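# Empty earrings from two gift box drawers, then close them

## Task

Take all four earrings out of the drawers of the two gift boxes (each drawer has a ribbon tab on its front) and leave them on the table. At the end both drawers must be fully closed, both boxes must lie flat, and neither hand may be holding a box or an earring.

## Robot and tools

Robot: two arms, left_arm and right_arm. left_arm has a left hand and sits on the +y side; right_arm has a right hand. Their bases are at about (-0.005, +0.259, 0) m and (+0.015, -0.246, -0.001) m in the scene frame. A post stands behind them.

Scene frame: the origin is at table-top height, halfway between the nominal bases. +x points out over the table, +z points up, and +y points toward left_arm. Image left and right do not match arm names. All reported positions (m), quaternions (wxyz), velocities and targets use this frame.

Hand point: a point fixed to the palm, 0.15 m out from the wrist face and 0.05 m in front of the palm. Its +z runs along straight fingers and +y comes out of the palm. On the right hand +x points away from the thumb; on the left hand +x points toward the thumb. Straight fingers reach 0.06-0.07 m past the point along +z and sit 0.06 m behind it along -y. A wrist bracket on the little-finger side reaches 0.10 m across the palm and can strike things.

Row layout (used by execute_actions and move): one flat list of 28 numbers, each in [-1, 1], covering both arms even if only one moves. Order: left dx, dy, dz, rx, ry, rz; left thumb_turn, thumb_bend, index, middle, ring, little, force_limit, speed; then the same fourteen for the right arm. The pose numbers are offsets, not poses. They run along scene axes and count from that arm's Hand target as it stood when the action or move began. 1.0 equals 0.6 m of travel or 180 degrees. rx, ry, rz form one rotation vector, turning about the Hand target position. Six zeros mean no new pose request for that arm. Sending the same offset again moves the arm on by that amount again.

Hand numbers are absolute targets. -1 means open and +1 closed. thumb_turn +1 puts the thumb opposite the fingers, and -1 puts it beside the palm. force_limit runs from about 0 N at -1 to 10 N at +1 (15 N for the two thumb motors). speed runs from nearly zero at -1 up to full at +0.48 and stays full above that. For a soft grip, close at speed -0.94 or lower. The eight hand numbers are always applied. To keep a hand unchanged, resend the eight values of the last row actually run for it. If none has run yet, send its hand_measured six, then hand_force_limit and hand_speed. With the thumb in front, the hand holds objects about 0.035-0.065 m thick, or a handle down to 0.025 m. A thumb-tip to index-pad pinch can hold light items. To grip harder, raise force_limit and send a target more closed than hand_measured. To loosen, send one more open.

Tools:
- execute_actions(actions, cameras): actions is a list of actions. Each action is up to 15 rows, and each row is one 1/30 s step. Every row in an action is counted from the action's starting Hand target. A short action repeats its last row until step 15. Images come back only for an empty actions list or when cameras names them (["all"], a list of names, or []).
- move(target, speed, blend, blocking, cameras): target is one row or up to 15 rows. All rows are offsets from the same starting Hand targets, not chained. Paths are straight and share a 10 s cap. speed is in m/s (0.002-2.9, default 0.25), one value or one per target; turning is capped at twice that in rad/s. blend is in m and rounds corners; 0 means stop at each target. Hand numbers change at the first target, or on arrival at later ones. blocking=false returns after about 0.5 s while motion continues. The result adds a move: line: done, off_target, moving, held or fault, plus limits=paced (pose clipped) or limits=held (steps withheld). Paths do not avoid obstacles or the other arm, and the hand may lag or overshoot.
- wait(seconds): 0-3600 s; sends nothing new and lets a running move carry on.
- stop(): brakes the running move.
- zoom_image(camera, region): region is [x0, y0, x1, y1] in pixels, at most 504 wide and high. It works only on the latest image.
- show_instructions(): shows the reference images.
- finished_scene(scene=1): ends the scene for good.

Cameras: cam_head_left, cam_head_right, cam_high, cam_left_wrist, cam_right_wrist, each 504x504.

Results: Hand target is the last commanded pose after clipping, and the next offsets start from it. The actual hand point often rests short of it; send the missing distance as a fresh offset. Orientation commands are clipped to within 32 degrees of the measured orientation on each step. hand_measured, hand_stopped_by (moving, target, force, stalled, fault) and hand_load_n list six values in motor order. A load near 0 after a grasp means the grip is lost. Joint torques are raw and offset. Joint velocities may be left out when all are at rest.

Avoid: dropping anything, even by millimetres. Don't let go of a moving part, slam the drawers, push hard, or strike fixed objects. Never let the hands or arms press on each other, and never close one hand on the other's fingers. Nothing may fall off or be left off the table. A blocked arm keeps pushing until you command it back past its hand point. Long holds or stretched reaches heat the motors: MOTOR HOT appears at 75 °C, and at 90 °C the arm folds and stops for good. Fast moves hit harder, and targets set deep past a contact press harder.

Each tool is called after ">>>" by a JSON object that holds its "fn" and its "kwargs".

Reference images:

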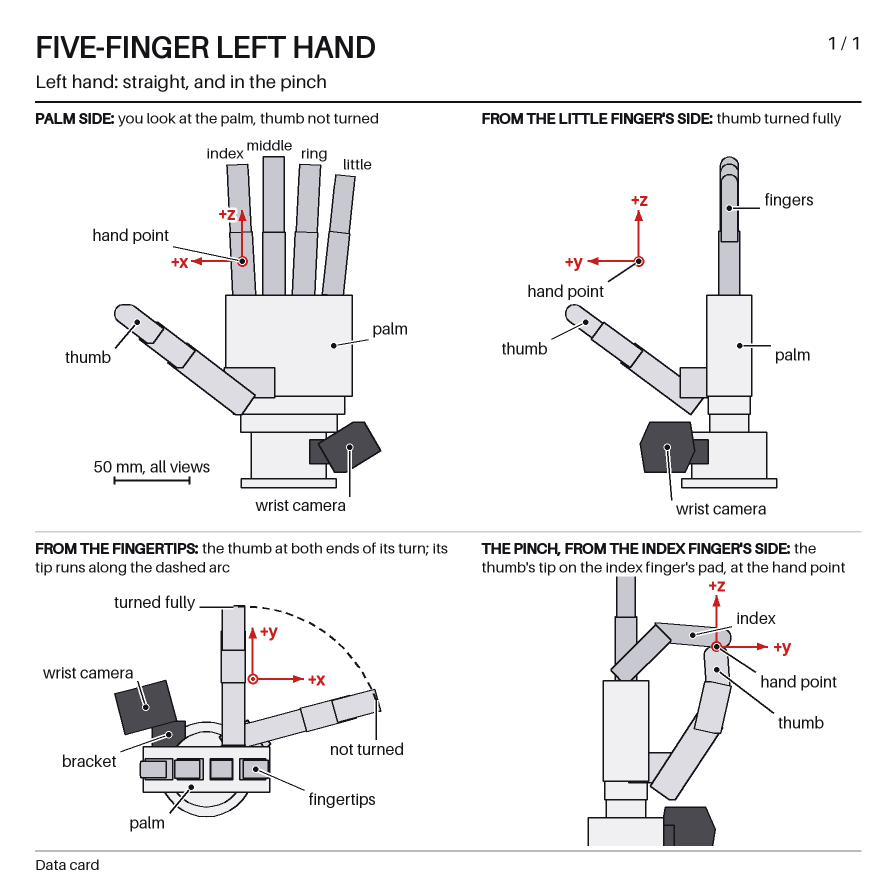

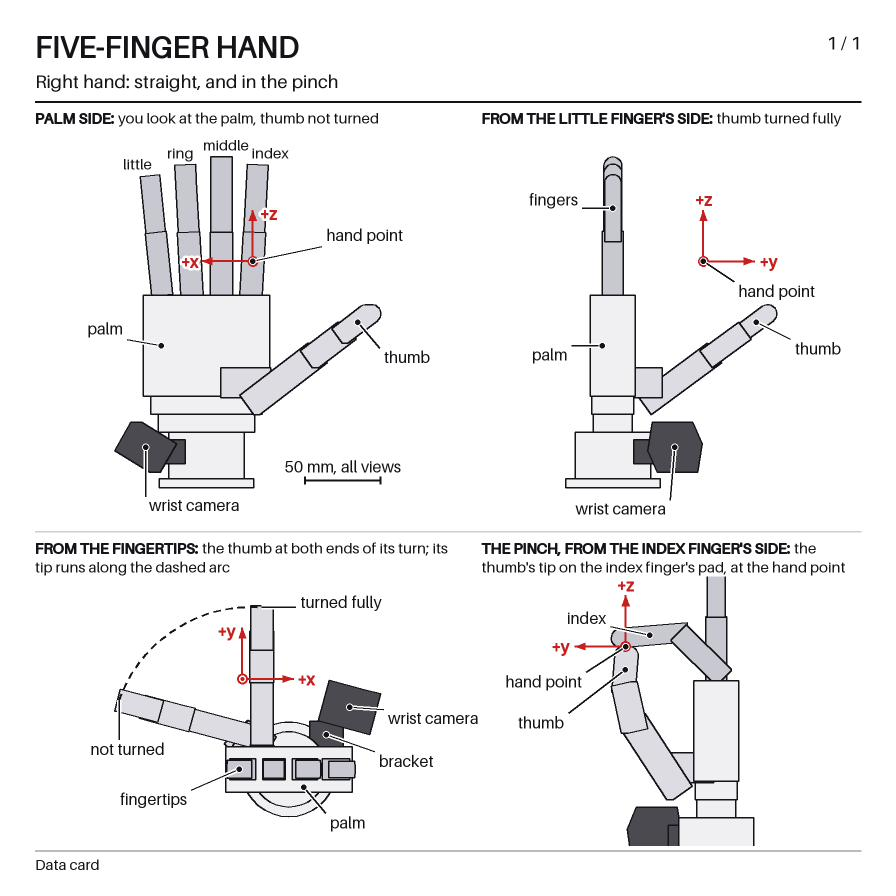

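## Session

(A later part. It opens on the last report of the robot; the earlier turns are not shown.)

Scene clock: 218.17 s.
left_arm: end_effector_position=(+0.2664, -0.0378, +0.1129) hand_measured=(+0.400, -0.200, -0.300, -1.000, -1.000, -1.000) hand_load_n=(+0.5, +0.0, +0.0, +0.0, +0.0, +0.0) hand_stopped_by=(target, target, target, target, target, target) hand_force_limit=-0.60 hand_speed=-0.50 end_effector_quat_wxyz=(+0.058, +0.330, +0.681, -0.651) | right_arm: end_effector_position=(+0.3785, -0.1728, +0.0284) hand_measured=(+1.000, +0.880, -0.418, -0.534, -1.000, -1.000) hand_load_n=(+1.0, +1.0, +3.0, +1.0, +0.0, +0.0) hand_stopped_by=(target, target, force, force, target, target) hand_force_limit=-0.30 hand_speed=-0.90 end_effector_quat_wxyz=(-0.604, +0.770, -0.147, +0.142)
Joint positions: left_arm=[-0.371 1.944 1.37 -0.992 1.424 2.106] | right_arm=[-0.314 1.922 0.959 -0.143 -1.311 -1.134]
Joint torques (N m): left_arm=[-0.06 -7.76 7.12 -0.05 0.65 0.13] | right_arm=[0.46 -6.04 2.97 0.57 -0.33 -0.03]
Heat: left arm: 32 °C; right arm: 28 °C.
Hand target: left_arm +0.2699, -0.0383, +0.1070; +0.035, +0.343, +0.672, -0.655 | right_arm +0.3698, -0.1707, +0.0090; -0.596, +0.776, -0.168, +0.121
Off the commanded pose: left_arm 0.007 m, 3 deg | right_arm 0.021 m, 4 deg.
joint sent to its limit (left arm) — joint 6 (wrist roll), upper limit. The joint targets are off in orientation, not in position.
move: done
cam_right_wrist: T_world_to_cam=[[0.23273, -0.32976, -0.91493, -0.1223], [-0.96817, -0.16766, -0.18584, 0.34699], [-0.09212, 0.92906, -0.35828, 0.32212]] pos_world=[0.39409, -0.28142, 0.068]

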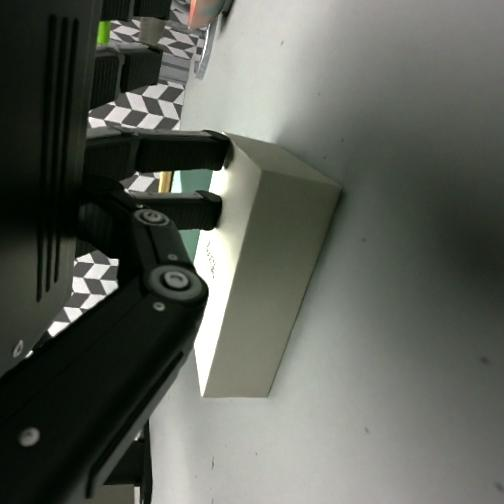

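>>> {"fn": "move", "kwargs": {"target": [0.0333,-0.0917,-0.0833,0.0089,0.0266,0.0649,0.4,-0.2,-0.3,-1,-0.7,-0.6,-0.6,-0.5,0,0,0,0,0,0,1,0.88,0.1,0.1,-1,-1,-0.3,-0.9], "speed": 0.1, "cameras": ["all"]}}

>>> {"fn": "zoom_image", "kwargs": {"camera": "cam_left_wrist", "region": [0, 50, 300, 350]}}

Scene clock: 224.53 s.
left_arm: end_effector_position=(+0.2939, -0.0928, +0.0518) hand_measured=(+0.400, -0.200, -0.300, -1.000, -0.700, -0.600) hand_load_n=(+0.0, +0.0, +0.0, +0.0, +0.0, +0.0) hand_stopped_by=(target, target, target, target, target, target) hand_force_limit=-0.60 hand_speed=-0.50 end_effector_quat_wxyz=(+0.063, +0.243, +0.715, -0.652) | right_arm: end_effector_position=(+0.3785, -0.1728, +0.0284) hand_measured=(+1.000, +0.880, -0.418, -0.534, -1.000, -1.000) hand_load_n=(+1.0, +0.5, +3.0, +1.0, +0.0, +0.0) hand_stopped_by=(target, target, force, force, target, target) hand_force_limit=-0.30 hand_speed=-0.90 end_effector_quat_wxyz=(-0.604, +0.770, -0.147, +0.142)
Joint positions: left_arm=[-0.481 2.031 1.046 0.446 1.291 0.947] | right_arm=[-0.314 1.922 0.959 -0.143 -1.311 -1.134]
Joint torques (N m): left_arm=[-0.59 -13.18 3.56 1.07 0.26 -0.03] | right_arm=[0.44 -6.01 2.99 0.57 -0.34 -0.03]
Heat: left arm: 32 °C; right arm: 28 °C.
Hand target: left_arm +0.2898, -0.0934, +0.0569; +0.068, +0.246, +0.713, -0.653 | right_arm +0.3698, -0.1707, +0.0090; -0.596, +0.776, -0.168, +0.121
Off the commanded pose: left_arm 0.007 m, 1 deg | right_arm 0.021 m, 4 deg.
move: done
cam_left_wrist: T_world_to_cam=[[-0.69385, 0.07233, 0.71648, 0.17314], [-0.49135, 0.6798, -0.54447, 0.24491], [-0.52645, -0.72982, -0.43614, 0.2249]] pos_world=[0.35887, -0.01488, 0.10738]
cam_right_wrist: T_world_to_cam=[[0.23273, -0.32976, -0.91493, -0.1223], [-0.96817, -0.16766, -0.18584, 0.34699], [-0.09212, 0.92906, -0.35828, 0.32212]] pos_world=[0.39409, -0.28142, 0.068]

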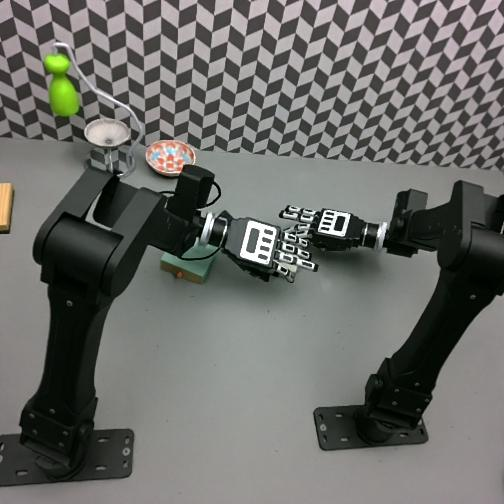

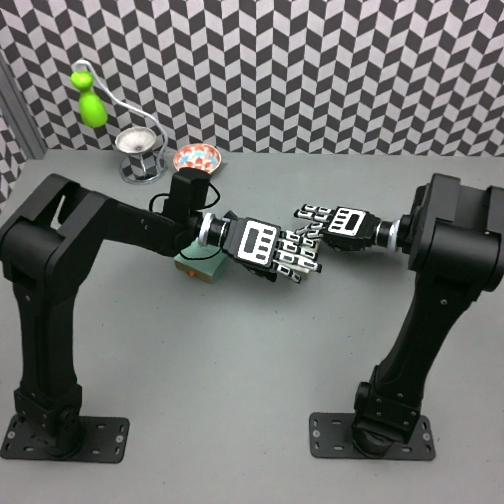

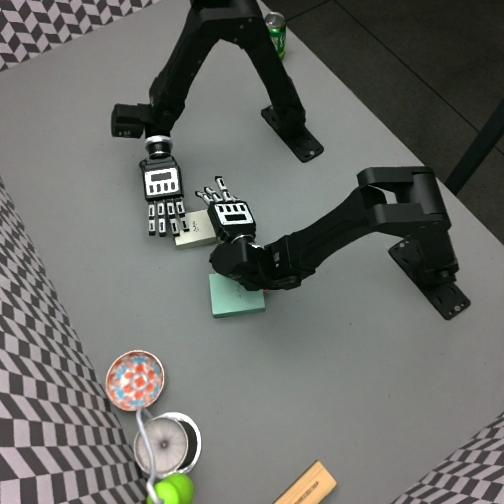

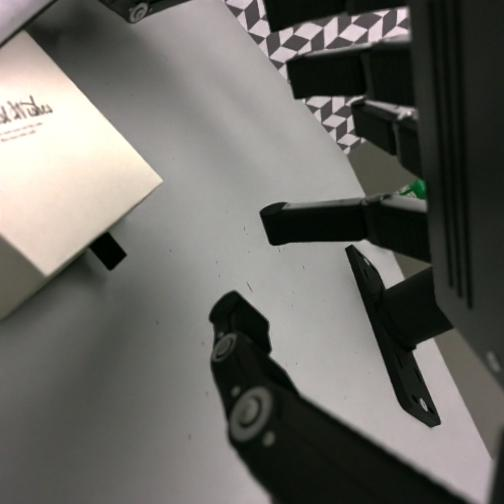

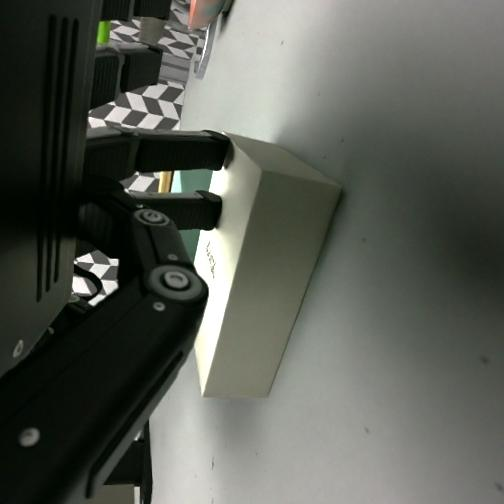

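Scaled by 1.680 from the camera's image (finer frame: 720x720).

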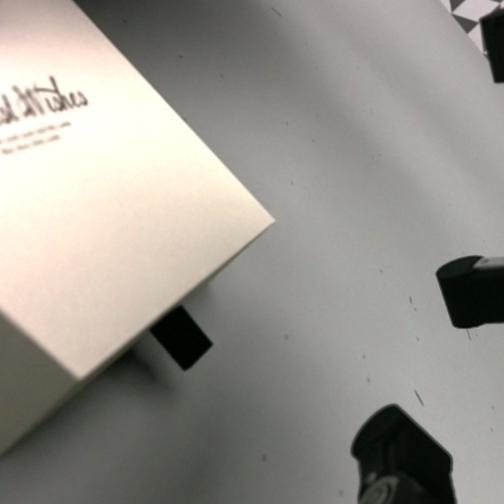

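>>> {"fn": "move", "kwargs": {"target": [0.01,0.0,-0.075,0,0,-0.036,0.4,-0.1,-0.2,-1,-0.7,-0.6,-0.6,-0.5,0,0,0,0,0,0,1,0.88,0.1,0.1,-1,-1,-0.3,-0.9], "speed": 0.06, "cameras": ["cam_left_wrist"]}}

Scene clock: 229.57 s.
left_arm: end_effector_position=(+0.2920, -0.0957, +0.0209) hand_measured=(+0.400, -0.100, -0.200, -1.000, -0.700, -0.600) hand_load_n=(+0.0, +0.0, +0.0, +0.0, +0.0, +0.0) hand_stopped_by=(target, target, target, target, target, target) hand_force_limit=-0.60 hand_speed=-0.50 end_effector_quat_wxyz=(+0.040, +0.291, +0.695, -0.656) | right_arm: end_effector_position=(+0.3785, -0.1728, +0.0284) hand_measured=(+1.000, +0.880, -0.418, -0.534, -1.000, -1.000) hand_load_n=(+1.0, +1.0, +3.0, +1.0, +0.0, -0.5) hand_stopped_by=(target, target, force, force, target, target) hand_force_limit=-0.30 hand_speed=-0.90 end_effector_quat_wxyz=(-0.604, +0.770, -0.147, +0.142)
Joint positions: left_arm=[-0.481 2.155 1.165 0.202 1.378 1.236] | right_arm=[-0.314 1.922 0.959 -0.143 -1.311 -1.134]
Joint torques (N m): left_arm=[0.81 -9.02 6.6 0.67 0.55 0.13] | right_arm=[0.46 -6.02 2.97 0.57 -0.34 -0.03]
Heat: left arm: 33 °C; right arm: 28 °C.
Hand target: left_arm +0.2959, -0.0934, +0.0120; +0.031, +0.286, +0.698, -0.655 | right_arm +0.3698, -0.1707, +0.0090; -0.596, +0.776, -0.168, +0.121
Off the commanded pose: left_arm 0.010 m, 1 deg | right_arm 0.021 m, 4 deg.
move: done
cam_left_wrist: T_world_to_cam=[[-0.70217, 0.15896, 0.69403, 0.20532], [-0.39832, 0.72025, -0.56796, 0.20636], [-0.59016, -0.67525, -0.44243, 0.23224]] pos_world=[0.36343, -0.02445, 0.07746]

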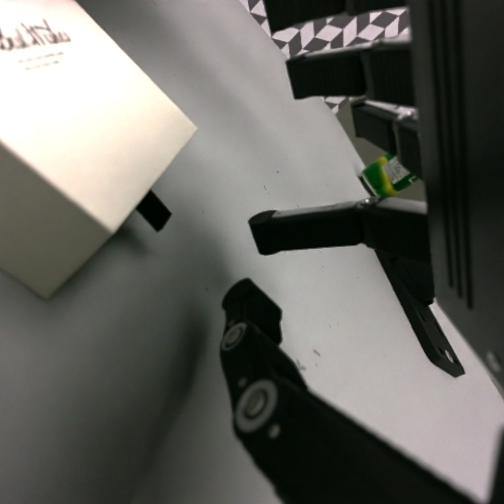

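>>> {"fn": "move", "kwargs": {"target": [0.045,-0.01,-0.01,0,0,0,0.4,-0.1,-0.2,-1,-0.7,-0.6,-0.6,-0.5,0,0,0,0,0,0,1,0.88,0.1,0.1,-1,-1,-0.3,-0.9], "speed": 0.06, "cameras": ["cam_left_wrist"]}}

Scene clock: 232.70 s.
left_arm: end_effector_position=(+0.3206, -0.1008, +0.0161) hand_measured=(+0.400, -0.100, -0.200, -1.000, -0.700, -0.600) hand_load_n=(+0.0, +0.0, +0.0, +0.0, +0.0, +0.0) hand_stopped_by=(target, target, target, target, target, target) hand_force_limit=-0.60 hand_speed=-0.50 end_effector_quat_wxyz=(+0.042, +0.290, +0.696, -0.655) | right_arm: end_effector_position=(+0.3785, -0.1728, +0.0284) hand_measured=(+1.000, +0.880, -0.418, -0.534, -1.000, -1.000) hand_load_n=(+1.0, +0.5, +3.5, +1.0, -0.5, +0.0) hand_stopped_by=(target, target, force, force, target, target) hand_force_limit=-0.30 hand_speed=-0.90 end_effector_quat_wxyz=(-0.604, +0.770, -0.147, +0.142)
Joint positions: left_arm=[-0.462 2.247 1.324 0.07 1.387 1.304] | right_arm=[-0.314 1.922 0.959 -0.143 -1.311 -1.134]
Joint torques (N m): left_arm=[0.5 -9.83 6.87 0.63 0.59 0.12] | right_arm=[0.44 -6.01 2.99 0.58 -0.34 -0.03]
Heat: left arm: 33 °C; right arm: 28 °C.
Hand target: left_arm +0.3229, -0.0995, +0.0061; +0.031, +0.286, +0.698, -0.655 | right_arm +0.3698, -0.1707, +0.0090; -0.596, +0.776, -0.168, +0.121
Off the commanded pose: left_arm 0.010 m, 1 deg | right_arm 0.021 m, 4 deg.
move: done
cam_left_wrist: T_world_to_cam=[[-0.7039, 0.15587, 0.69299, 0.22977], [-0.39984, 0.71942, -0.56794, 0.21915], [-0.58708, -0.67685, -0.44408, 0.24233]] pos_world=[0.39163, -0.02946, 0.07285]

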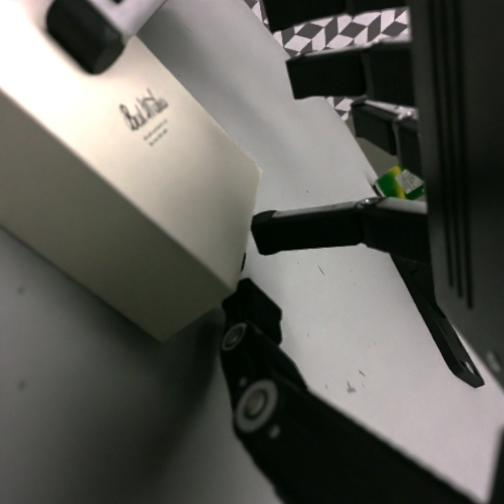

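>>> {"fn": "move", "kwargs": {"target": [0.006,-0.0105,-0.012,0,0,0,0.4,-0.1,-0.2,-1,-0.7,-0.6,-0.6,-0.5,0,0,0,0,0,0,1,0.88,0.1,0.1,-1,-1,-0.3,-0.9], "speed": 0.04, "cameras": ["cam_left_wrist"]}}

>>> {"fn": "zoom_image", "kwargs": {"camera": "cam_left_wrist", "region": [180, 180, 320, 320]}}

Scene clock: 234.63 s.
left_arm: end_effector_position=(+0.3264, -0.1037, +0.0095) hand_measured=(+0.400, -0.100, -0.200, -1.000, -0.700, -0.600) hand_load_n=(+0.0, +0.0, +0.0, +0.0, +0.0, +0.0) hand_stopped_by=(target, target, target, target, target, target) hand_force_limit=-0.60 hand_speed=-0.50 end_effector_quat_wxyz=(+0.041, +0.290, +0.696, -0.655) | right_arm: end_effector_position=(+0.3785, -0.1728, +0.0284) hand_measured=(+1.000, +0.880, -0.418, -0.534, -1.000, -1.000) hand_load_n=(+1.0, +0.5, +3.0, +1.0, +0.0, +0.0) hand_stopped_by=(target, target, force, force, target, target) hand_force_limit=-0.30 hand_speed=-0.90 end_effector_quat_wxyz=(-0.604, +0.770, -0.147, +0.142)
Joint positions: left_arm=[-0.462 2.283 1.357 0.069 1.388 1.304] | right_arm=[-0.314 1.922 0.959 -0.143 -1.311 -1.134]
Joint torques (N m): left_arm=[-0.31 -10.15 6.82 0.69 0.53 0.06] | right_arm=[0.44 -6 3 0.57 -0.34 -0.03]
Heat: left arm: 33 °C; right arm: 28 °C.
Hand target: left_arm +0.3264, -0.1057, -0.0012; +0.031, +0.286, +0.698, -0.655 | right_arm +0.3698, -0.1707, +0.0090; -0.596, +0.776, -0.168, +0.121
Off the commanded pose: left_arm 0.011 m, 1 deg | right_arm 0.021 m, 4 deg.
move: off_target (left_arm)
cam_left_wrist: T_world_to_cam=[[-0.70239, 0.1556, 0.69458, 0.23838], [-0.40077, 0.71999, -0.56657, 0.22014], [-0.58824, -0.67632, -0.44335, 0.24135]] pos_world=[0.39763, -0.03236, 0.06616]

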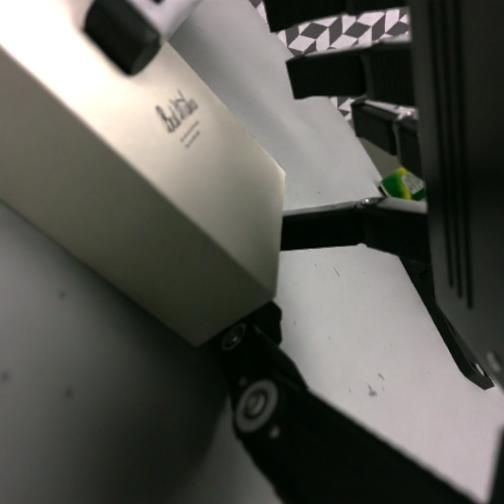

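Scaled by 3.600 from the camera's image (finer frame: 720x720).

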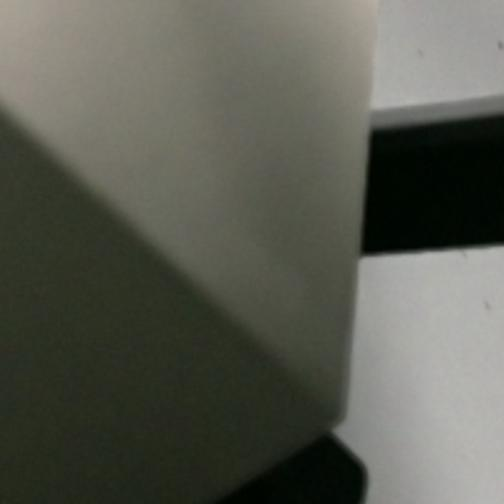

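>>> {"fn": "move", "kwargs": {"target": [-0.002,-0.002,0.0,0,0,0,0.4,-0.03,0.0,-1,-0.7,-0.6,-0.5,-0.85,0,0,0,0,0,0,1,0.88,0.1,0.1,-1,-1,-0.3,-0.9], "speed": 0.04, "cameras": ["cam_left_wrist"]}}

>>> {"fn": "move", "kwargs": {"target": [0,0,0.0,0,0,0,0.4,0.05,0.1,-1,-0.7,-0.6,-0.5,-0.9,0,0,0,0,0,0,1,0.88,0.1,0.1,-1,-1,-0.3,-0.9], "speed": 0.04, "cameras": ["cam_left_wrist"]}}

Scene clock: 236.90 s.
left_arm: end_effector_position=(+0.3258, -0.1040, +0.0095) hand_measured=(+0.400, -0.030, +0.000, -1.000, -0.700, -0.600) hand_load_n=(+0.0, +0.0, +0.5, +0.0, +0.0, -0.5) hand_stopped_by=(target, target, target, target, target, target) hand_force_limit=-0.50 hand_speed=-0.85 end_effector_quat_wxyz=(+0.039, +0.289, +0.696, -0.656) | right_arm: end_effector_position=(+0.3785, -0.1728, +0.0284) hand_measured=(+1.000, +0.880, -0.418, -0.534, -1.000, -1.000) hand_load_n=(+1.0, +1.0, +3.5, +1.0, +0.0, +0.0) hand_stopped_by=(target, target, force, force, target, target) hand_force_limit=-0.30 hand_speed=-0.90 end_effector_quat_wxyz=(-0.604, +0.770, -0.147, +0.142)
Joint positions: left_arm=[-0.463 2.283 1.357 0.069 1.388 1.301] | right_arm=[-0.314 1.922 0.959 -0.143 -1.311 -1.134]
Joint torques (N m): left_arm=[-0.53 -10.24 6.39 0.79 0.51 -0.01] | right_arm=[0.46 -6 2.99 0.57 -0.34 -0.03]
Heat: left arm: 33 °C; right arm: 28 °C.
Hand target: left_arm +0.3254, -0.1068, -0.0012; +0.032, +0.286, +0.699, -0.655 | right_arm +0.3698, -0.1707, +0.0090; -0.596, +0.776, -0.168, +0.121
Off the commanded pose: left_arm 0.011 m, 1 deg | right_arm 0.021 m, 4 deg.
move: off_target (left_arm)
cam_left_wrist: T_world_to_cam=[[-0.7005, 0.15553, 0.6965, 0.23742], [-0.40164, 0.7208, -0.56491, 0.22042], [-0.5899, -0.67546, -0.44245, 0.24138]] pos_world=[0.39723, -0.03276, 0.06596]

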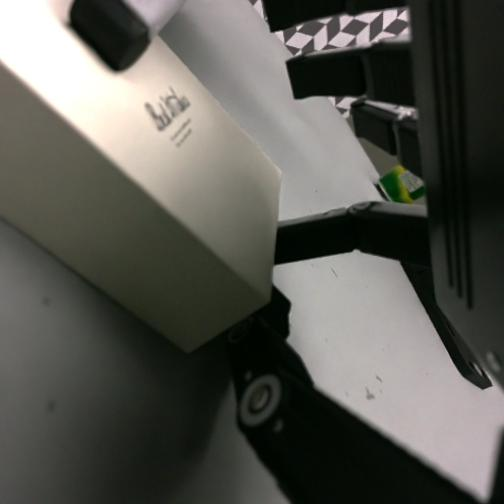

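Scene clock: 237.50 s.
left_arm: end_effector_position=(+0.3250, -0.1041, +0.0101) hand_measured=(+0.400, +0.018, +0.082, -1.000, -0.700, -0.600) hand_load_n=(+0.0, +3.5, +4.5, +0.0, +0.0, +0.0) hand_stopped_by=(target, force, force, target, target, target) hand_force_limit=-0.50 hand_speed=-0.90 end_effector_quat_wxyz=(+0.037, +0.289, +0.695, -0.657) | right_arm: end_effector_position=(+0.3786, -0.1728, +0.0284) hand_measured=(+1.000, +0.880, -0.418, -0.534, -1.000, -1.000) hand_load_n=(+1.0, +1.0, +3.0, +1.0, +0.0, +0.0) hand_stopped_by=(target, target, force, force, target, target) hand_force_limit=-0.30 hand_speed=-0.90 end_effector_quat_wxyz=(-0.604, +0.770, -0.147, +0.142)
Joint positions: left_arm=[-0.463 2.283 1.357 0.069 1.392 1.298] | right_arm=[-0.314 1.922 0.959 -0.142 -1.311 -1.134]
Joint torques (N m): left_arm=[-0.53 -10.24 6.37 0.79 0.46 0.02] | right_arm=[0.46 -6.02 2.99 0.57 -0.34 -0.03]
Heat: left arm: 33 °C; right arm: 28 °C.
Hand target: left_arm +0.3254, -0.1068, -0.0012; +0.032, +0.286, +0.698, -0.655 | right_arm +0.3698, -0.1707, +0.0090; -0.596, +0.776, -0.168, +0.121
Off the commanded pose: left_arm 0.012 m, 1 deg | right_arm 0.021 m, 4 deg.
move: done
cam_left_wrist: T_world_to_cam=[[-0.69701, 0.15879, 0.69926, 0.23548], [-0.40229, 0.72066, -0.56464, 0.22064], [-0.59359, -0.67486, -0.43843, 0.24234]] pos_world=[0.39674, -0.03285, 0.06616]

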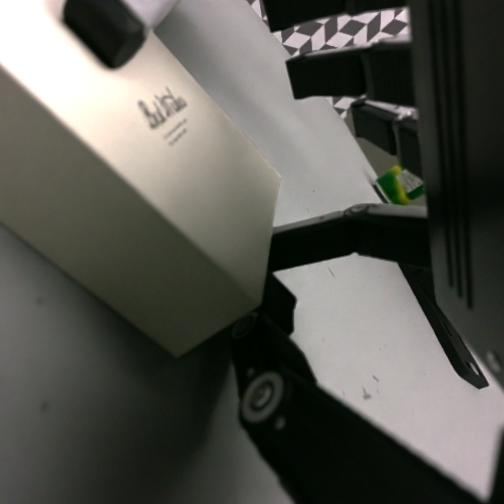

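>>> {"fn": "move", "kwargs": {"target": [-0.031,0.012,0.0,0,0,0,0.4,0.05,0.1,-1,-0.7,-0.6,-0.5,-0.9,0,0,0,0,0,0,1,0.88,0.1,0.1,-1,-1,-0.3,-0.9], "speed": 0.03, "cameras": ["cam_left_wrist","cam_right_wrist","cam_high"]}}

Scene clock: 239.50 s.
left_arm: end_effector_position=(+0.3161, -0.1023, +0.0080) hand_measured=(+0.400, +0.018, +0.082, -1.000, -0.700, -0.600) hand_load_n=(+0.0, +2.5, +4.5, +0.0, +0.0, +0.0) hand_stopped_by=(target, force, force, target, target, target) hand_force_limit=-0.50 hand_speed=-0.90 end_effector_quat_wxyz=(+0.045, +0.302, +0.682, -0.665) | right_arm: end_effector_position=(+0.3786, -0.1728, +0.0284) hand_measured=(+1.000, +0.880, -0.418, -0.534, -1.000, -1.000) hand_load_n=(+1.0, +1.0, +3.0, +1.0, +0.0, +0.0) hand_stopped_by=(target, target, force, force, target, target) hand_force_limit=-0.30 hand_speed=-0.90 end_effector_quat_wxyz=(-0.604, +0.770, -0.147, +0.142)
Joint positions: left_arm=[-0.464 2.271 1.293 0.16 1.417 1.296] | right_arm=[-0.314 1.922 0.959 -0.142 -1.311 -1.134]
Joint torques (N m): left_arm=[-0.81 -13.72 2.63 0.55 0.19 -0.06] | right_arm=[0.44 -6 2.99 0.57 -0.34 -0.03]
Heat: left arm: 33 °C; right arm: 28 °C.
Hand target: left_arm +0.3068, -0.0998, -0.0011; +0.032, +0.286, +0.698, -0.655 | right_arm +0.3698, -0.1707, +0.0090; -0.596, +0.776, -0.168, +0.121
Off the commanded pose: left_arm 0.013 m, 3 deg | right_arm 0.021 m, 4 deg.
move: off_target (left_arm)
cam_left_wrist: T_world_to_cam=[[-0.71067, 0.19288, 0.67657, 0.23858], [-0.37624, 0.70841, -0.59716, 0.20545], [-0.59447, -0.67893, -0.43088, 0.23711]] pos_world=[0.3878, -0.03058, 0.06343]
cam_right_wrist: T_world_to_cam=[[0.23331, -0.33, -0.91469, -0.12264], [-0.96805, -0.16773, -0.18641, 0.34706], [-0.09191, 0.92896, -0.35859, 0.32204]] pos_world=[0.39419, -0.28142, 0.068]
Images, in order (width x height): cam_high 504x504, cam_left_wrist 504x504, cam_right_wrist 504x504.

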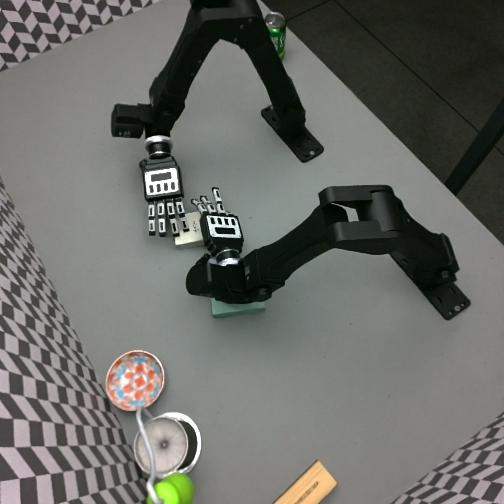

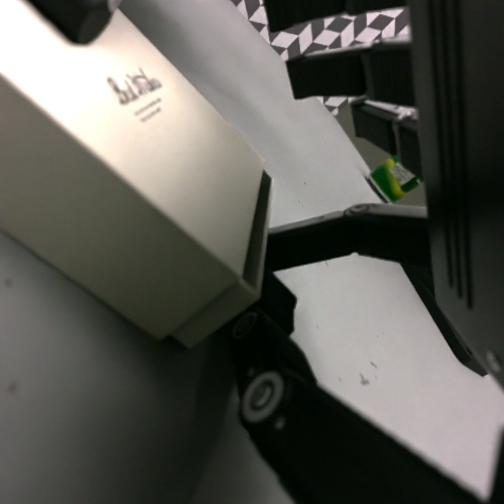

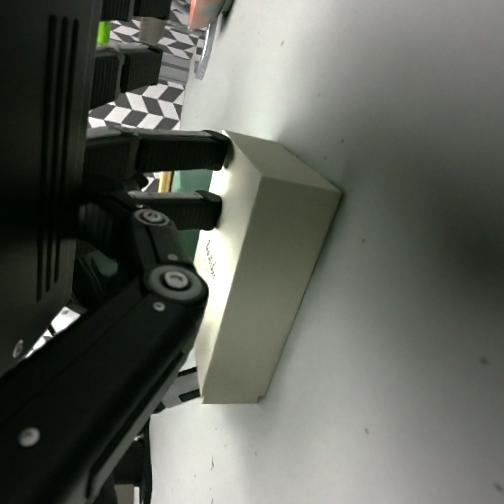

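>>> {"fn": "move", "kwargs": {"target": [-0.050,0.019,0.008,0,0,0,0.4,0.05,0.1,-1,-0.7,-0.6,-0.5,-0.9,0,0,0,0,0,0,1,0.88,0.1,0.1,-1,-1,-0.3,-0.9], "speed": 0.04, "cameras": ["cam_left_wrist","cam_right_wrist","cam_head_right"]}}

Scene clock: 241.70 s.
left_arm: end_effector_position=(+0.2831, -0.0899, +0.0083) hand_measured=(+0.400, +0.018, +0.082, -1.000, -0.700, -0.600) hand_load_n=(+0.0, +3.0, +4.0, +0.0, +0.0, +0.0) hand_stopped_by=(target, force, force, target, target, target) hand_force_limit=-0.50 hand_speed=-0.90 end_effector_quat_wxyz=(+0.036, +0.296, +0.686, -0.664) | right_arm: end_effector_position=(+0.3786, -0.1728, +0.0284) hand_measured=(+1.000, +0.880, -0.418, -0.534, -1.000, -1.000) hand_load_n=(+1.0, +1.0, +3.0, +1.0, +0.0, +0.0) hand_stopped_by=(target, target, force, force, target, target) hand_force_limit=-0.30 hand_speed=-0.90 end_effector_quat_wxyz=(-0.604, +0.770, -0.147, +0.142)
Joint positions: left_arm=[-0.473 2.179 1.123 0.241 1.411 1.27] | right_arm=[-0.314 1.922 0.959 -0.142 -1.311 -1.134]
Joint torques (N m): left_arm=[-0.8 -13.12 2.67 0.66 0.19 -0.06] | right_arm=[0.44 -6.01 2.99 0.57 -0.35 -0.03]
Heat: left arm: 33 °C; right arm: 28 °C.
Hand target: left_arm +0.2767, -0.0883, +0.0036; +0.031, +0.286, +0.698, -0.655 | right_arm +0.3698, -0.1707, +0.0090; -0.596, +0.776, -0.168, +0.121
Off the commanded pose: left_arm 0.008 m, 2 deg | right_arm 0.021 m, 4 deg.
move: done
cam_left_wrist: T_world_to_cam=[[-0.69726, 0.18626, 0.6922, 0.20798], [-0.3863, 0.71579, -0.58174, 0.18777], [-0.60382, -0.67302, -0.42713, 0.22918]] pos_world=[0.35594, -0.0189, 0.06315]
cam_right_wrist: T_world_to_cam=[[0.23331, -0.33, -0.91469, -0.12264], [-0.96805, -0.16773, -0.18641, 0.34706], [-0.09191, 0.92896, -0.35859, 0.32204]] pos_world=[0.39419, -0.28142, 0.068]
Images, in order (width x height): cam_head_right 504x504, cam_left_wrist 504x504, cam_right_wrist 504x504.

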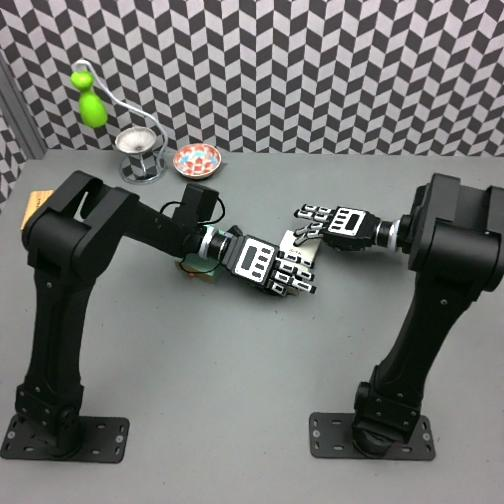

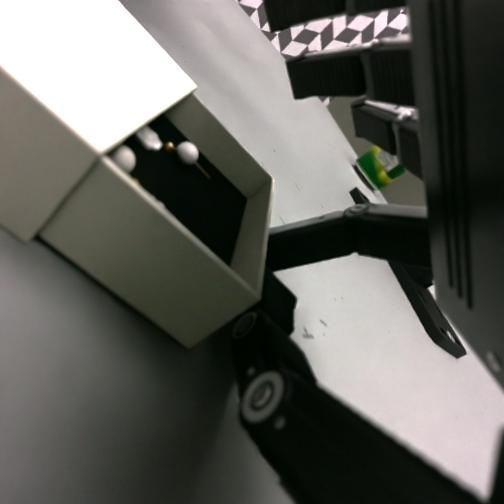

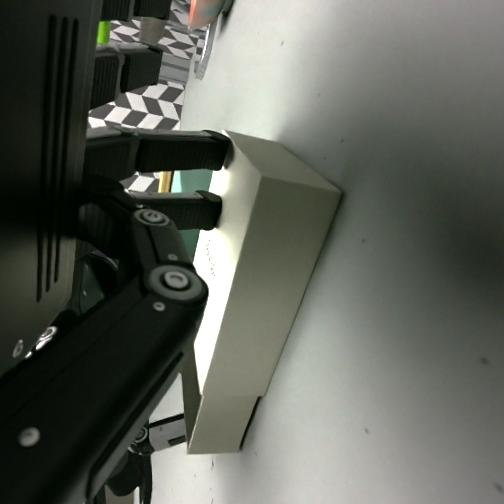

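>>> {"fn": "zoom_image", "kwargs": {"camera": "cam_left_wrist", "region": [80, 90, 280, 290]}}

Scaled by 2.520 from the camera's image (finer frame: 720x720).

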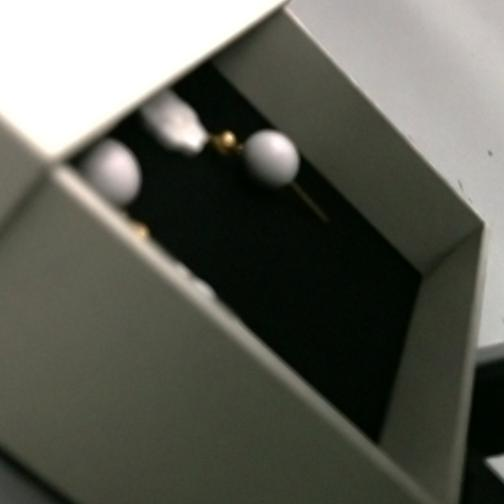

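>>> {"fn": "move", "kwargs": {"target": [-0.037,0.014,0.006,0,0,0,0.4,0.05,0.1,-1,-0.7,-0.6,-0.5,-0.9,0,0,0,0,0,0,1,0.88,0.1,0.1,-1,-1,-0.3,-0.9], "speed": 0.04, "cameras": ["cam_left_wrist","cam_right_wrist","cam_head_right"]}}

>>> {"fn": "zoom_image", "kwargs": {"camera": "cam_left_wrist", "region": [50, 20, 300, 270]}}

Scene clock: 270.17 s.
left_arm: end_effector_position=(+0.2605, -0.0805, +0.0088) hand_measured=(+0.400, +0.018, +0.082, -1.000, -0.700, -0.600) hand_load_n=(+0.0, +3.0, +4.0, +0.0, +0.0, +0.0) hand_stopped_by=(target, force, force, target, target, target) hand_force_limit=-0.50 hand_speed=-0.90 end_effector_quat_wxyz=(+0.033, +0.291, +0.691, -0.661) | right_arm: end_effector_position=(+0.3786, -0.1728, +0.0284) hand_measured=(+1.000, +0.880, -0.418, -0.534, -1.000, -1.000) hand_load_n=(+1.0, +0.5, +3.0, +1.0, +0.0, +0.0) hand_stopped_by=(target, target, force, force, target, target) hand_force_limit=-0.30 hand_speed=-0.90 end_effector_quat_wxyz=(-0.604, +0.770, -0.147, +0.142)
Joint positions: left_arm=[-0.479 2.109 1.001 0.31 1.397 1.24] | right_arm=[-0.314 1.922 0.959 -0.142 -1.311 -1.134]
Joint torques (N m): left_arm=[-0.84 -12.56 2.65 0.74 0.27 -0.07] | right_arm=[0.46 -6.01 2.99 0.56 -0.35 -0.03]
Heat: left arm: 39 °C; right arm: 28 °C.
Hand target: left_arm +0.2546, -0.0799, +0.0072; +0.032, +0.286, +0.698, -0.655 | right_arm +0.3698, -0.1707, +0.0090; -0.596, +0.776, -0.168, +0.121
Off the commanded pose: left_arm 0.006 m, 1 deg | right_arm 0.021 m, 4 deg.
move: done
cam_left_wrist: T_world_to_cam=[[-0.69222, 0.17354, 0.70051, 0.18775], [-0.39621, 0.71991, -0.56987, 0.17534], [-0.6032, -0.67202, -0.42958, 0.222]] pos_world=[0.33335, -0.00963, 0.06377]
cam_right_wrist: T_world_to_cam=[[0.23331, -0.33, -0.91469, -0.12264], [-0.96805, -0.16773, -0.18641, 0.34706], [-0.09191, 0.92896, -0.35859, 0.32204]] pos_world=[0.39419, -0.28142, 0.068]
Images, in order (width x height): cam_head_right 504x504, cam_left_wrist 504x504, cam_right_wrist 504x504.

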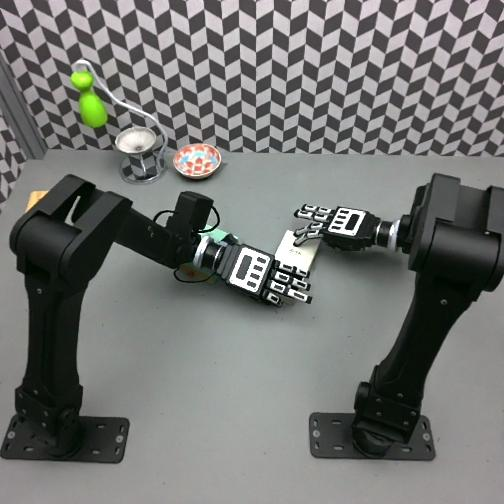

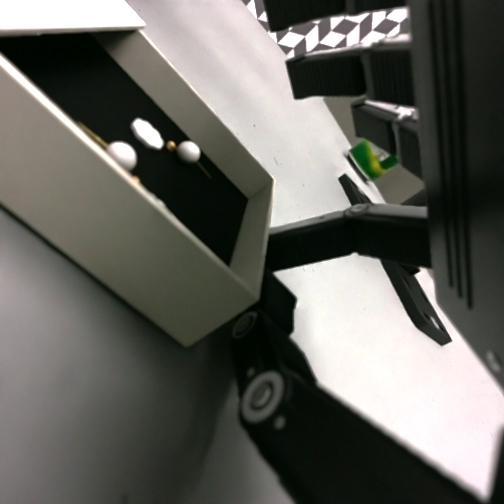

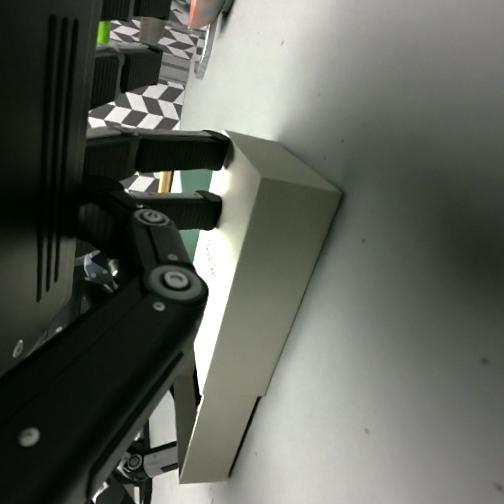

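Scaled by 2.016 from the camera's image (finer frame: 720x720).

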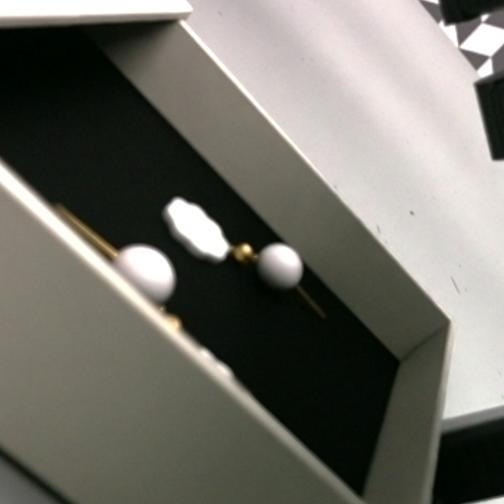

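>>> {"fn": "zoom_image", "kwargs": {"camera": "cam_head_right", "region": [240, 210, 350, 320]}}

>>> {"fn": "zoom_image", "kwargs": {"camera": "cam_right_wrist", "region": [100, 330, 300, 504]}}

Scaled by 4.582 from the camera's image (finer frame: 720x720).

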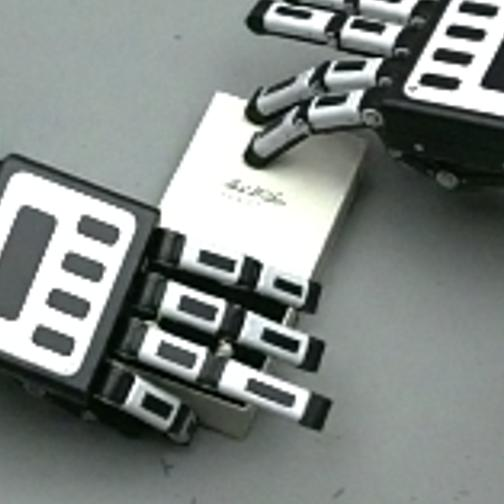

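Scaled by 2.520 from the camera's image (finer frame: 720x720).

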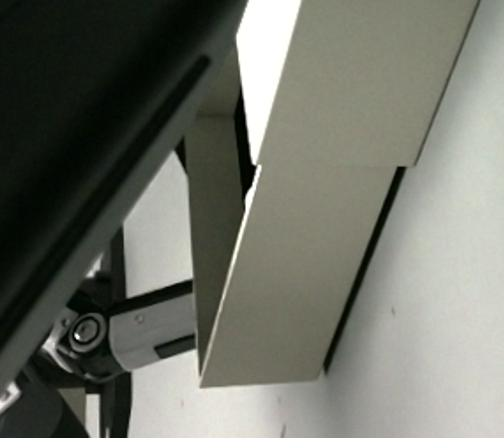

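>>> {"fn": "move", "kwargs": {"target": [[0,0,0,0,0,0,0.4,0.05,0.1,-1,-0.7,-0.6,-0.5,-0.9,0,0,0,0,0,0,1,0.88,-1,-1,-1,-1,-0.3,-0.5],[0,0,0,0,0,0,0.4,0.05,0.1,-1,-0.7,-0.6,-0.5,-0.9,0.0,-0.03,0.15,0,0,0,1,0.88,-1,-1,-1,-1,-0.3,-0.5],[0,0,0,0,0,0,0.4,0.05,0.1,-1,-0.7,-0.6,-0.5,-0.9,0.0,-0.15,0.15,0,0,0,1,0.88,-1,-1,-1,-1,-0.3,-0.5]], "speed": 0.12}}

>>> {"fn": "move", "kwargs": {"target": [[0,0,0,0,0,0,0.4,-0.2,-0.3,-1,-0.7,-0.6,-0.5,-0.7,0,0,0,0,0,0,1,0.88,-1,-1,-1,-1,-0.3,-0.5],[-0.05,0.02,0,0,0,0,0.4,-0.2,-0.3,-1,-0.7,-0.6,-0.5,-0.7,0,0,0,0,0,0,1,0.88,-1,-1,-1,-1,-0.3,-0.5],[-0.06,0.2,0.18,0,0,0,0.4,-0.2,-0.3,-1,-0.7,-0.6,-0.5,-0.7,0,0,0,0,0,0,1,0.88,-1,-1,-1,-1,-0.3,-0.5]], "speed": [0.05,0.05,0.15], "cameras": ["all"]}}

Scene clock: 291.23 s.
left_arm: end_effector_position=(+0.2605, -0.0804, +0.0086) hand_measured=(+0.400, +0.018, +0.082, -1.000, -0.700, -0.600) hand_load_n=(+0.5, +3.0, +4.0, +0.0, +0.0, +0.0) hand_stopped_by=(target, force, force, target, target, target) hand_force_limit=-0.50 hand_speed=-0.90 end_effector_quat_wxyz=(+0.033, +0.291, +0.691, -0.661) | right_arm: end_effector_position=(+0.3684, -0.2567, +0.1075) hand_measured=(+1.000, +0.880, -1.000, -1.000, -1.000, -1.000) hand_load_n=(+0.0, +0.0, +0.0, +0.0, +0.0, +0.0) hand_stopped_by=(target, target, target, target, target, target) hand_force_limit=-0.30 hand_speed=-0.50 end_effector_quat_wxyz=(-0.594, +0.777, -0.162, +0.131)
Joint positions: left_arm=[-0.479 2.109 1.001 0.311 1.396 1.239] | right_arm=[-0.54 2.053 1.545 -1.434 -1.289 -1.967]
Joint torques (N m): left_arm=[-0.84 -12.53 2.77 0.71 0.29 -0.02] | right_arm=[-0.57 -6.75 6.09 -0.46 -0.6 -0.11]
Heat: left arm: 37 °C; right arm: 28 °C.
Hand target: left_arm +0.2546, -0.0797, +0.0071; +0.030, +0.287, +0.698, -0.655 | right_arm +0.3697, -0.2607, +0.0989; -0.596, +0.776, -0.169, +0.120
Off the commanded pose: left_arm 0.006 m, 1 deg | right_arm 0.009 m, 1 deg.
move: done

Scene clock: 297.20 s.
left_arm: end_effector_position=(+0.2167, +0.0414, +0.1163) hand_measured=(+0.400, -0.200, -0.300, -1.000, -0.700, -0.600) hand_load_n=(+0.0, +0.0, +0.0, +0.0, +0.0, +0.0) hand_stopped_by=(target, target, target, target, target, target) hand_force_limit=-0.50 hand_speed=-0.70 end_effector_quat_wxyz=(+0.077, +0.241, +0.736, -0.628) | right_arm: end_effector_position=(+0.3684, -0.2567, +0.1075) hand_measured=(+1.000, +0.880, -1.000, -1.000, -1.000, -1.000) hand_load_n=(+0.0, +0.0, +0.0, +0.0, +0.0, +0.0) hand_stopped_by=(target, target, target, target, target, target) hand_force_limit=-0.30 hand_speed=-0.50 end_effector_quat_wxyz=(-0.594, +0.777, -0.162, +0.131)
Joint positions: left_arm=[-0.184 1.619 1.024 -1.07 1.369 2.105] | right_arm=[-0.54 2.053 1.545 -1.434 -1.289 -1.967]
Joint torques (N m): left_arm=[-0.73 -4.97 6.91 -0.14 0.62 0.12] | right_arm=[-0.57 -7.02 5.81 -0.45 -0.61 -0.08]
Heat: left arm: 36 °C; right arm: 28 °C.
Hand target: left_arm +0.2186, +0.0402, +0.1152; +0.030, +0.287, +0.698, -0.655 | right_arm +0.3695, -0.2605, +0.0991; -0.595, +0.776, -0.170, +0.122
Off the commanded pose: left_arm 0.002 m, 9 deg | right_arm 0.010 m, 1 deg.
joint sent to its limit (left arm) — joint 6 (wrist roll), upper limit. The joint targets are off in orientation, not in position.
move: off_target (left_arm)
cam_left_wrist: T_world_to_cam=[[-0.71384, 0.00948, 0.70025, 0.07244], [-0.50113, 0.69155, -0.52021, 0.14976], [-0.48919, -0.72226, -0.4889, 0.30799]] pos_world=[0.27743, 0.1182, 0.17776]
cam_right_wrist: T_world_to_cam=[[0.19407, -0.34635, -0.91781, -0.06491], [-0.97618, -0.16073, -0.14575, 0.33829], [-0.09704, 0.92423, -0.36929, 0.42923]] pos_world=[0.38448, -0.36482, 0.14824]

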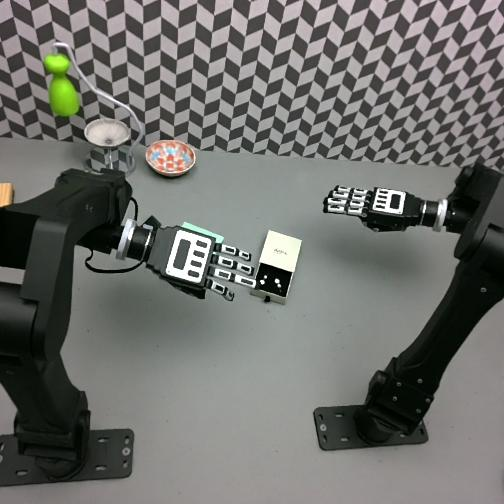

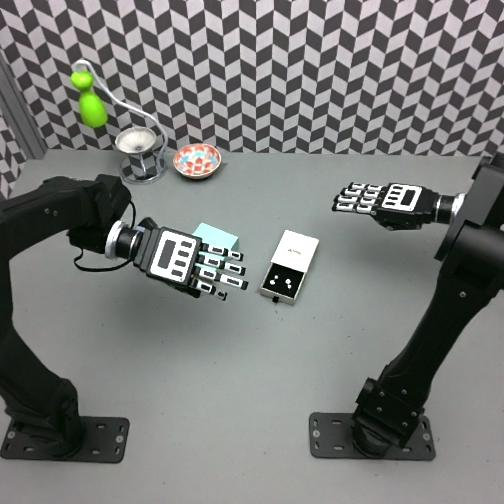

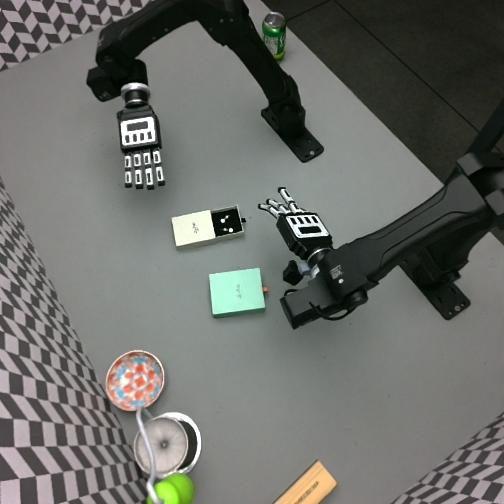

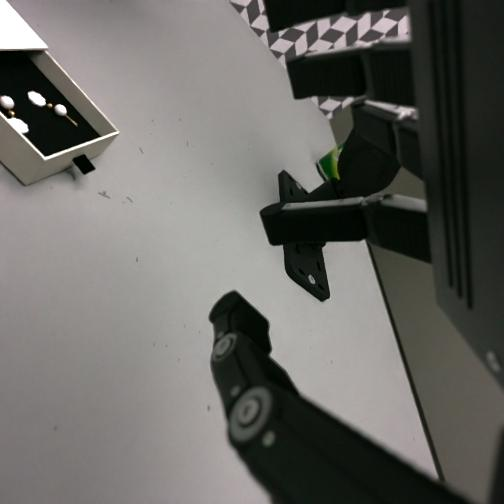

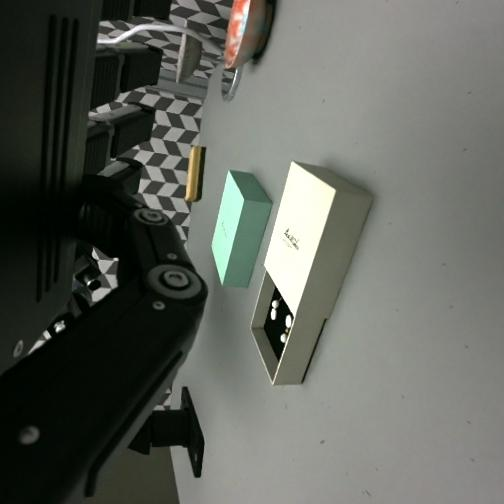

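>>> {"fn": "zoom_image", "kwargs": {"camera": "cam_head_right", "region": [240, 215, 340, 315]}}

>>> {"fn": "zoom_image", "kwargs": {"camera": "cam_head_left", "region": [230, 215, 330, 315]}}

>>> {"fn": "zoom_image", "kwargs": {"camera": "cam_high", "region": [160, 180, 270, 290]}}

>>> {"fn": "zoom_image", "kwargs": {"camera": "cam_right_wrist", "region": [200, 140, 400, 400]}}

Scaled by 5.040 from the camera's image (finer frame: 720x720).

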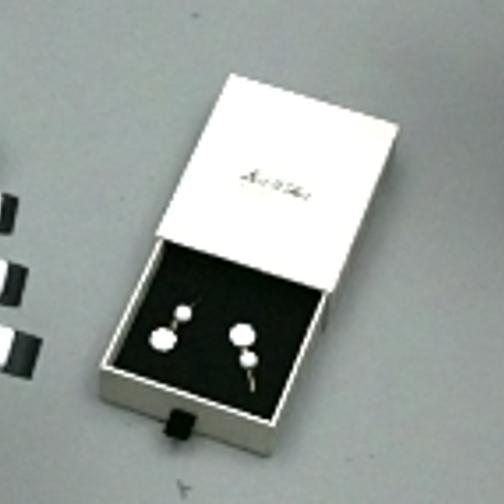

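Scaled by 5.040 from the camera's image (finer frame: 720x720).

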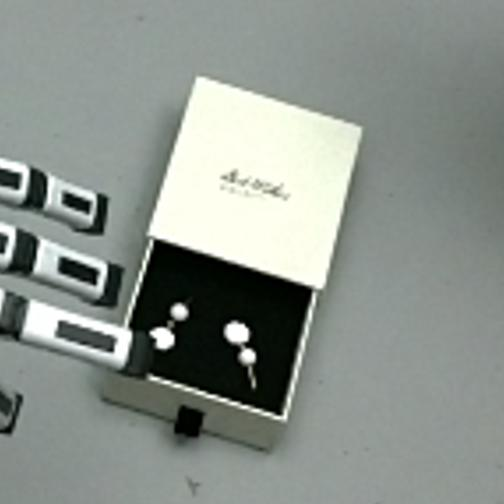

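Scaled by 4.582 from the camera's image (finer frame: 720x720).

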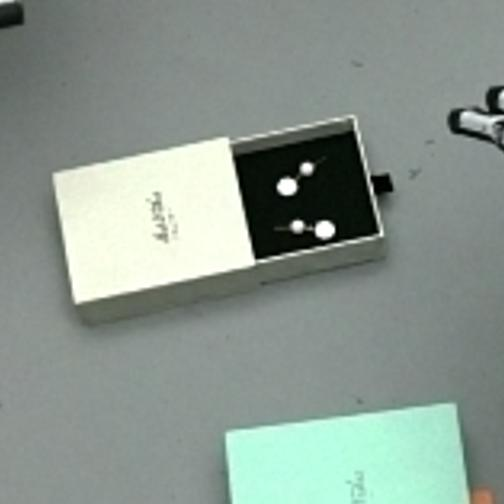

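Scaled by 1.938 from the camera's image (finer frame: 720x720).

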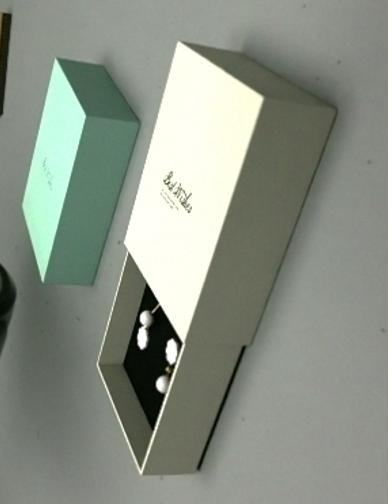

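>>> {"fn": "zoom_image", "kwargs": {"camera": "cam_high", "region": [80, 70, 200, 190]}}

>>> {"fn": "zoom_image", "kwargs": {"camera": "cam_head_right", "region": [320, 160, 480, 320]}}

Scaled by 4.200 from the camera's image (finer frame: 720x720).

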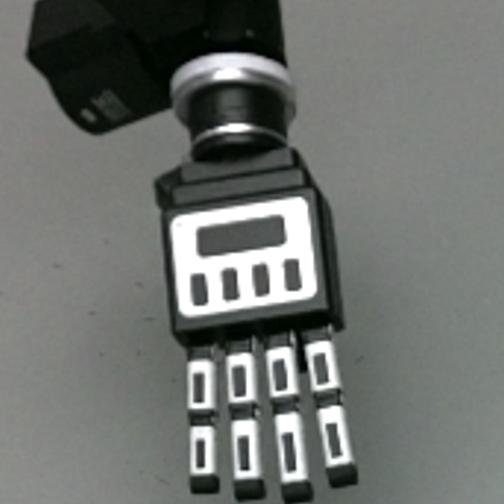

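Scaled by 3.150 from the camera's image (finer frame: 720x720).

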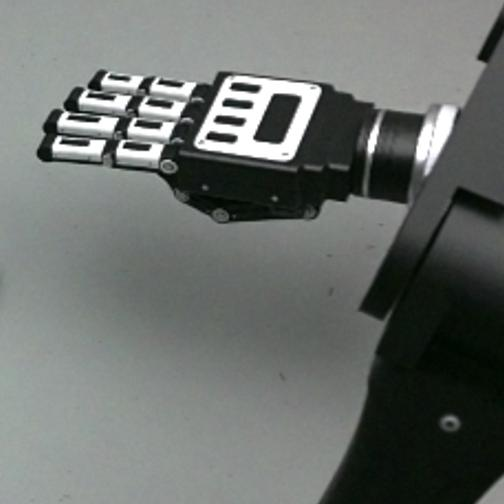

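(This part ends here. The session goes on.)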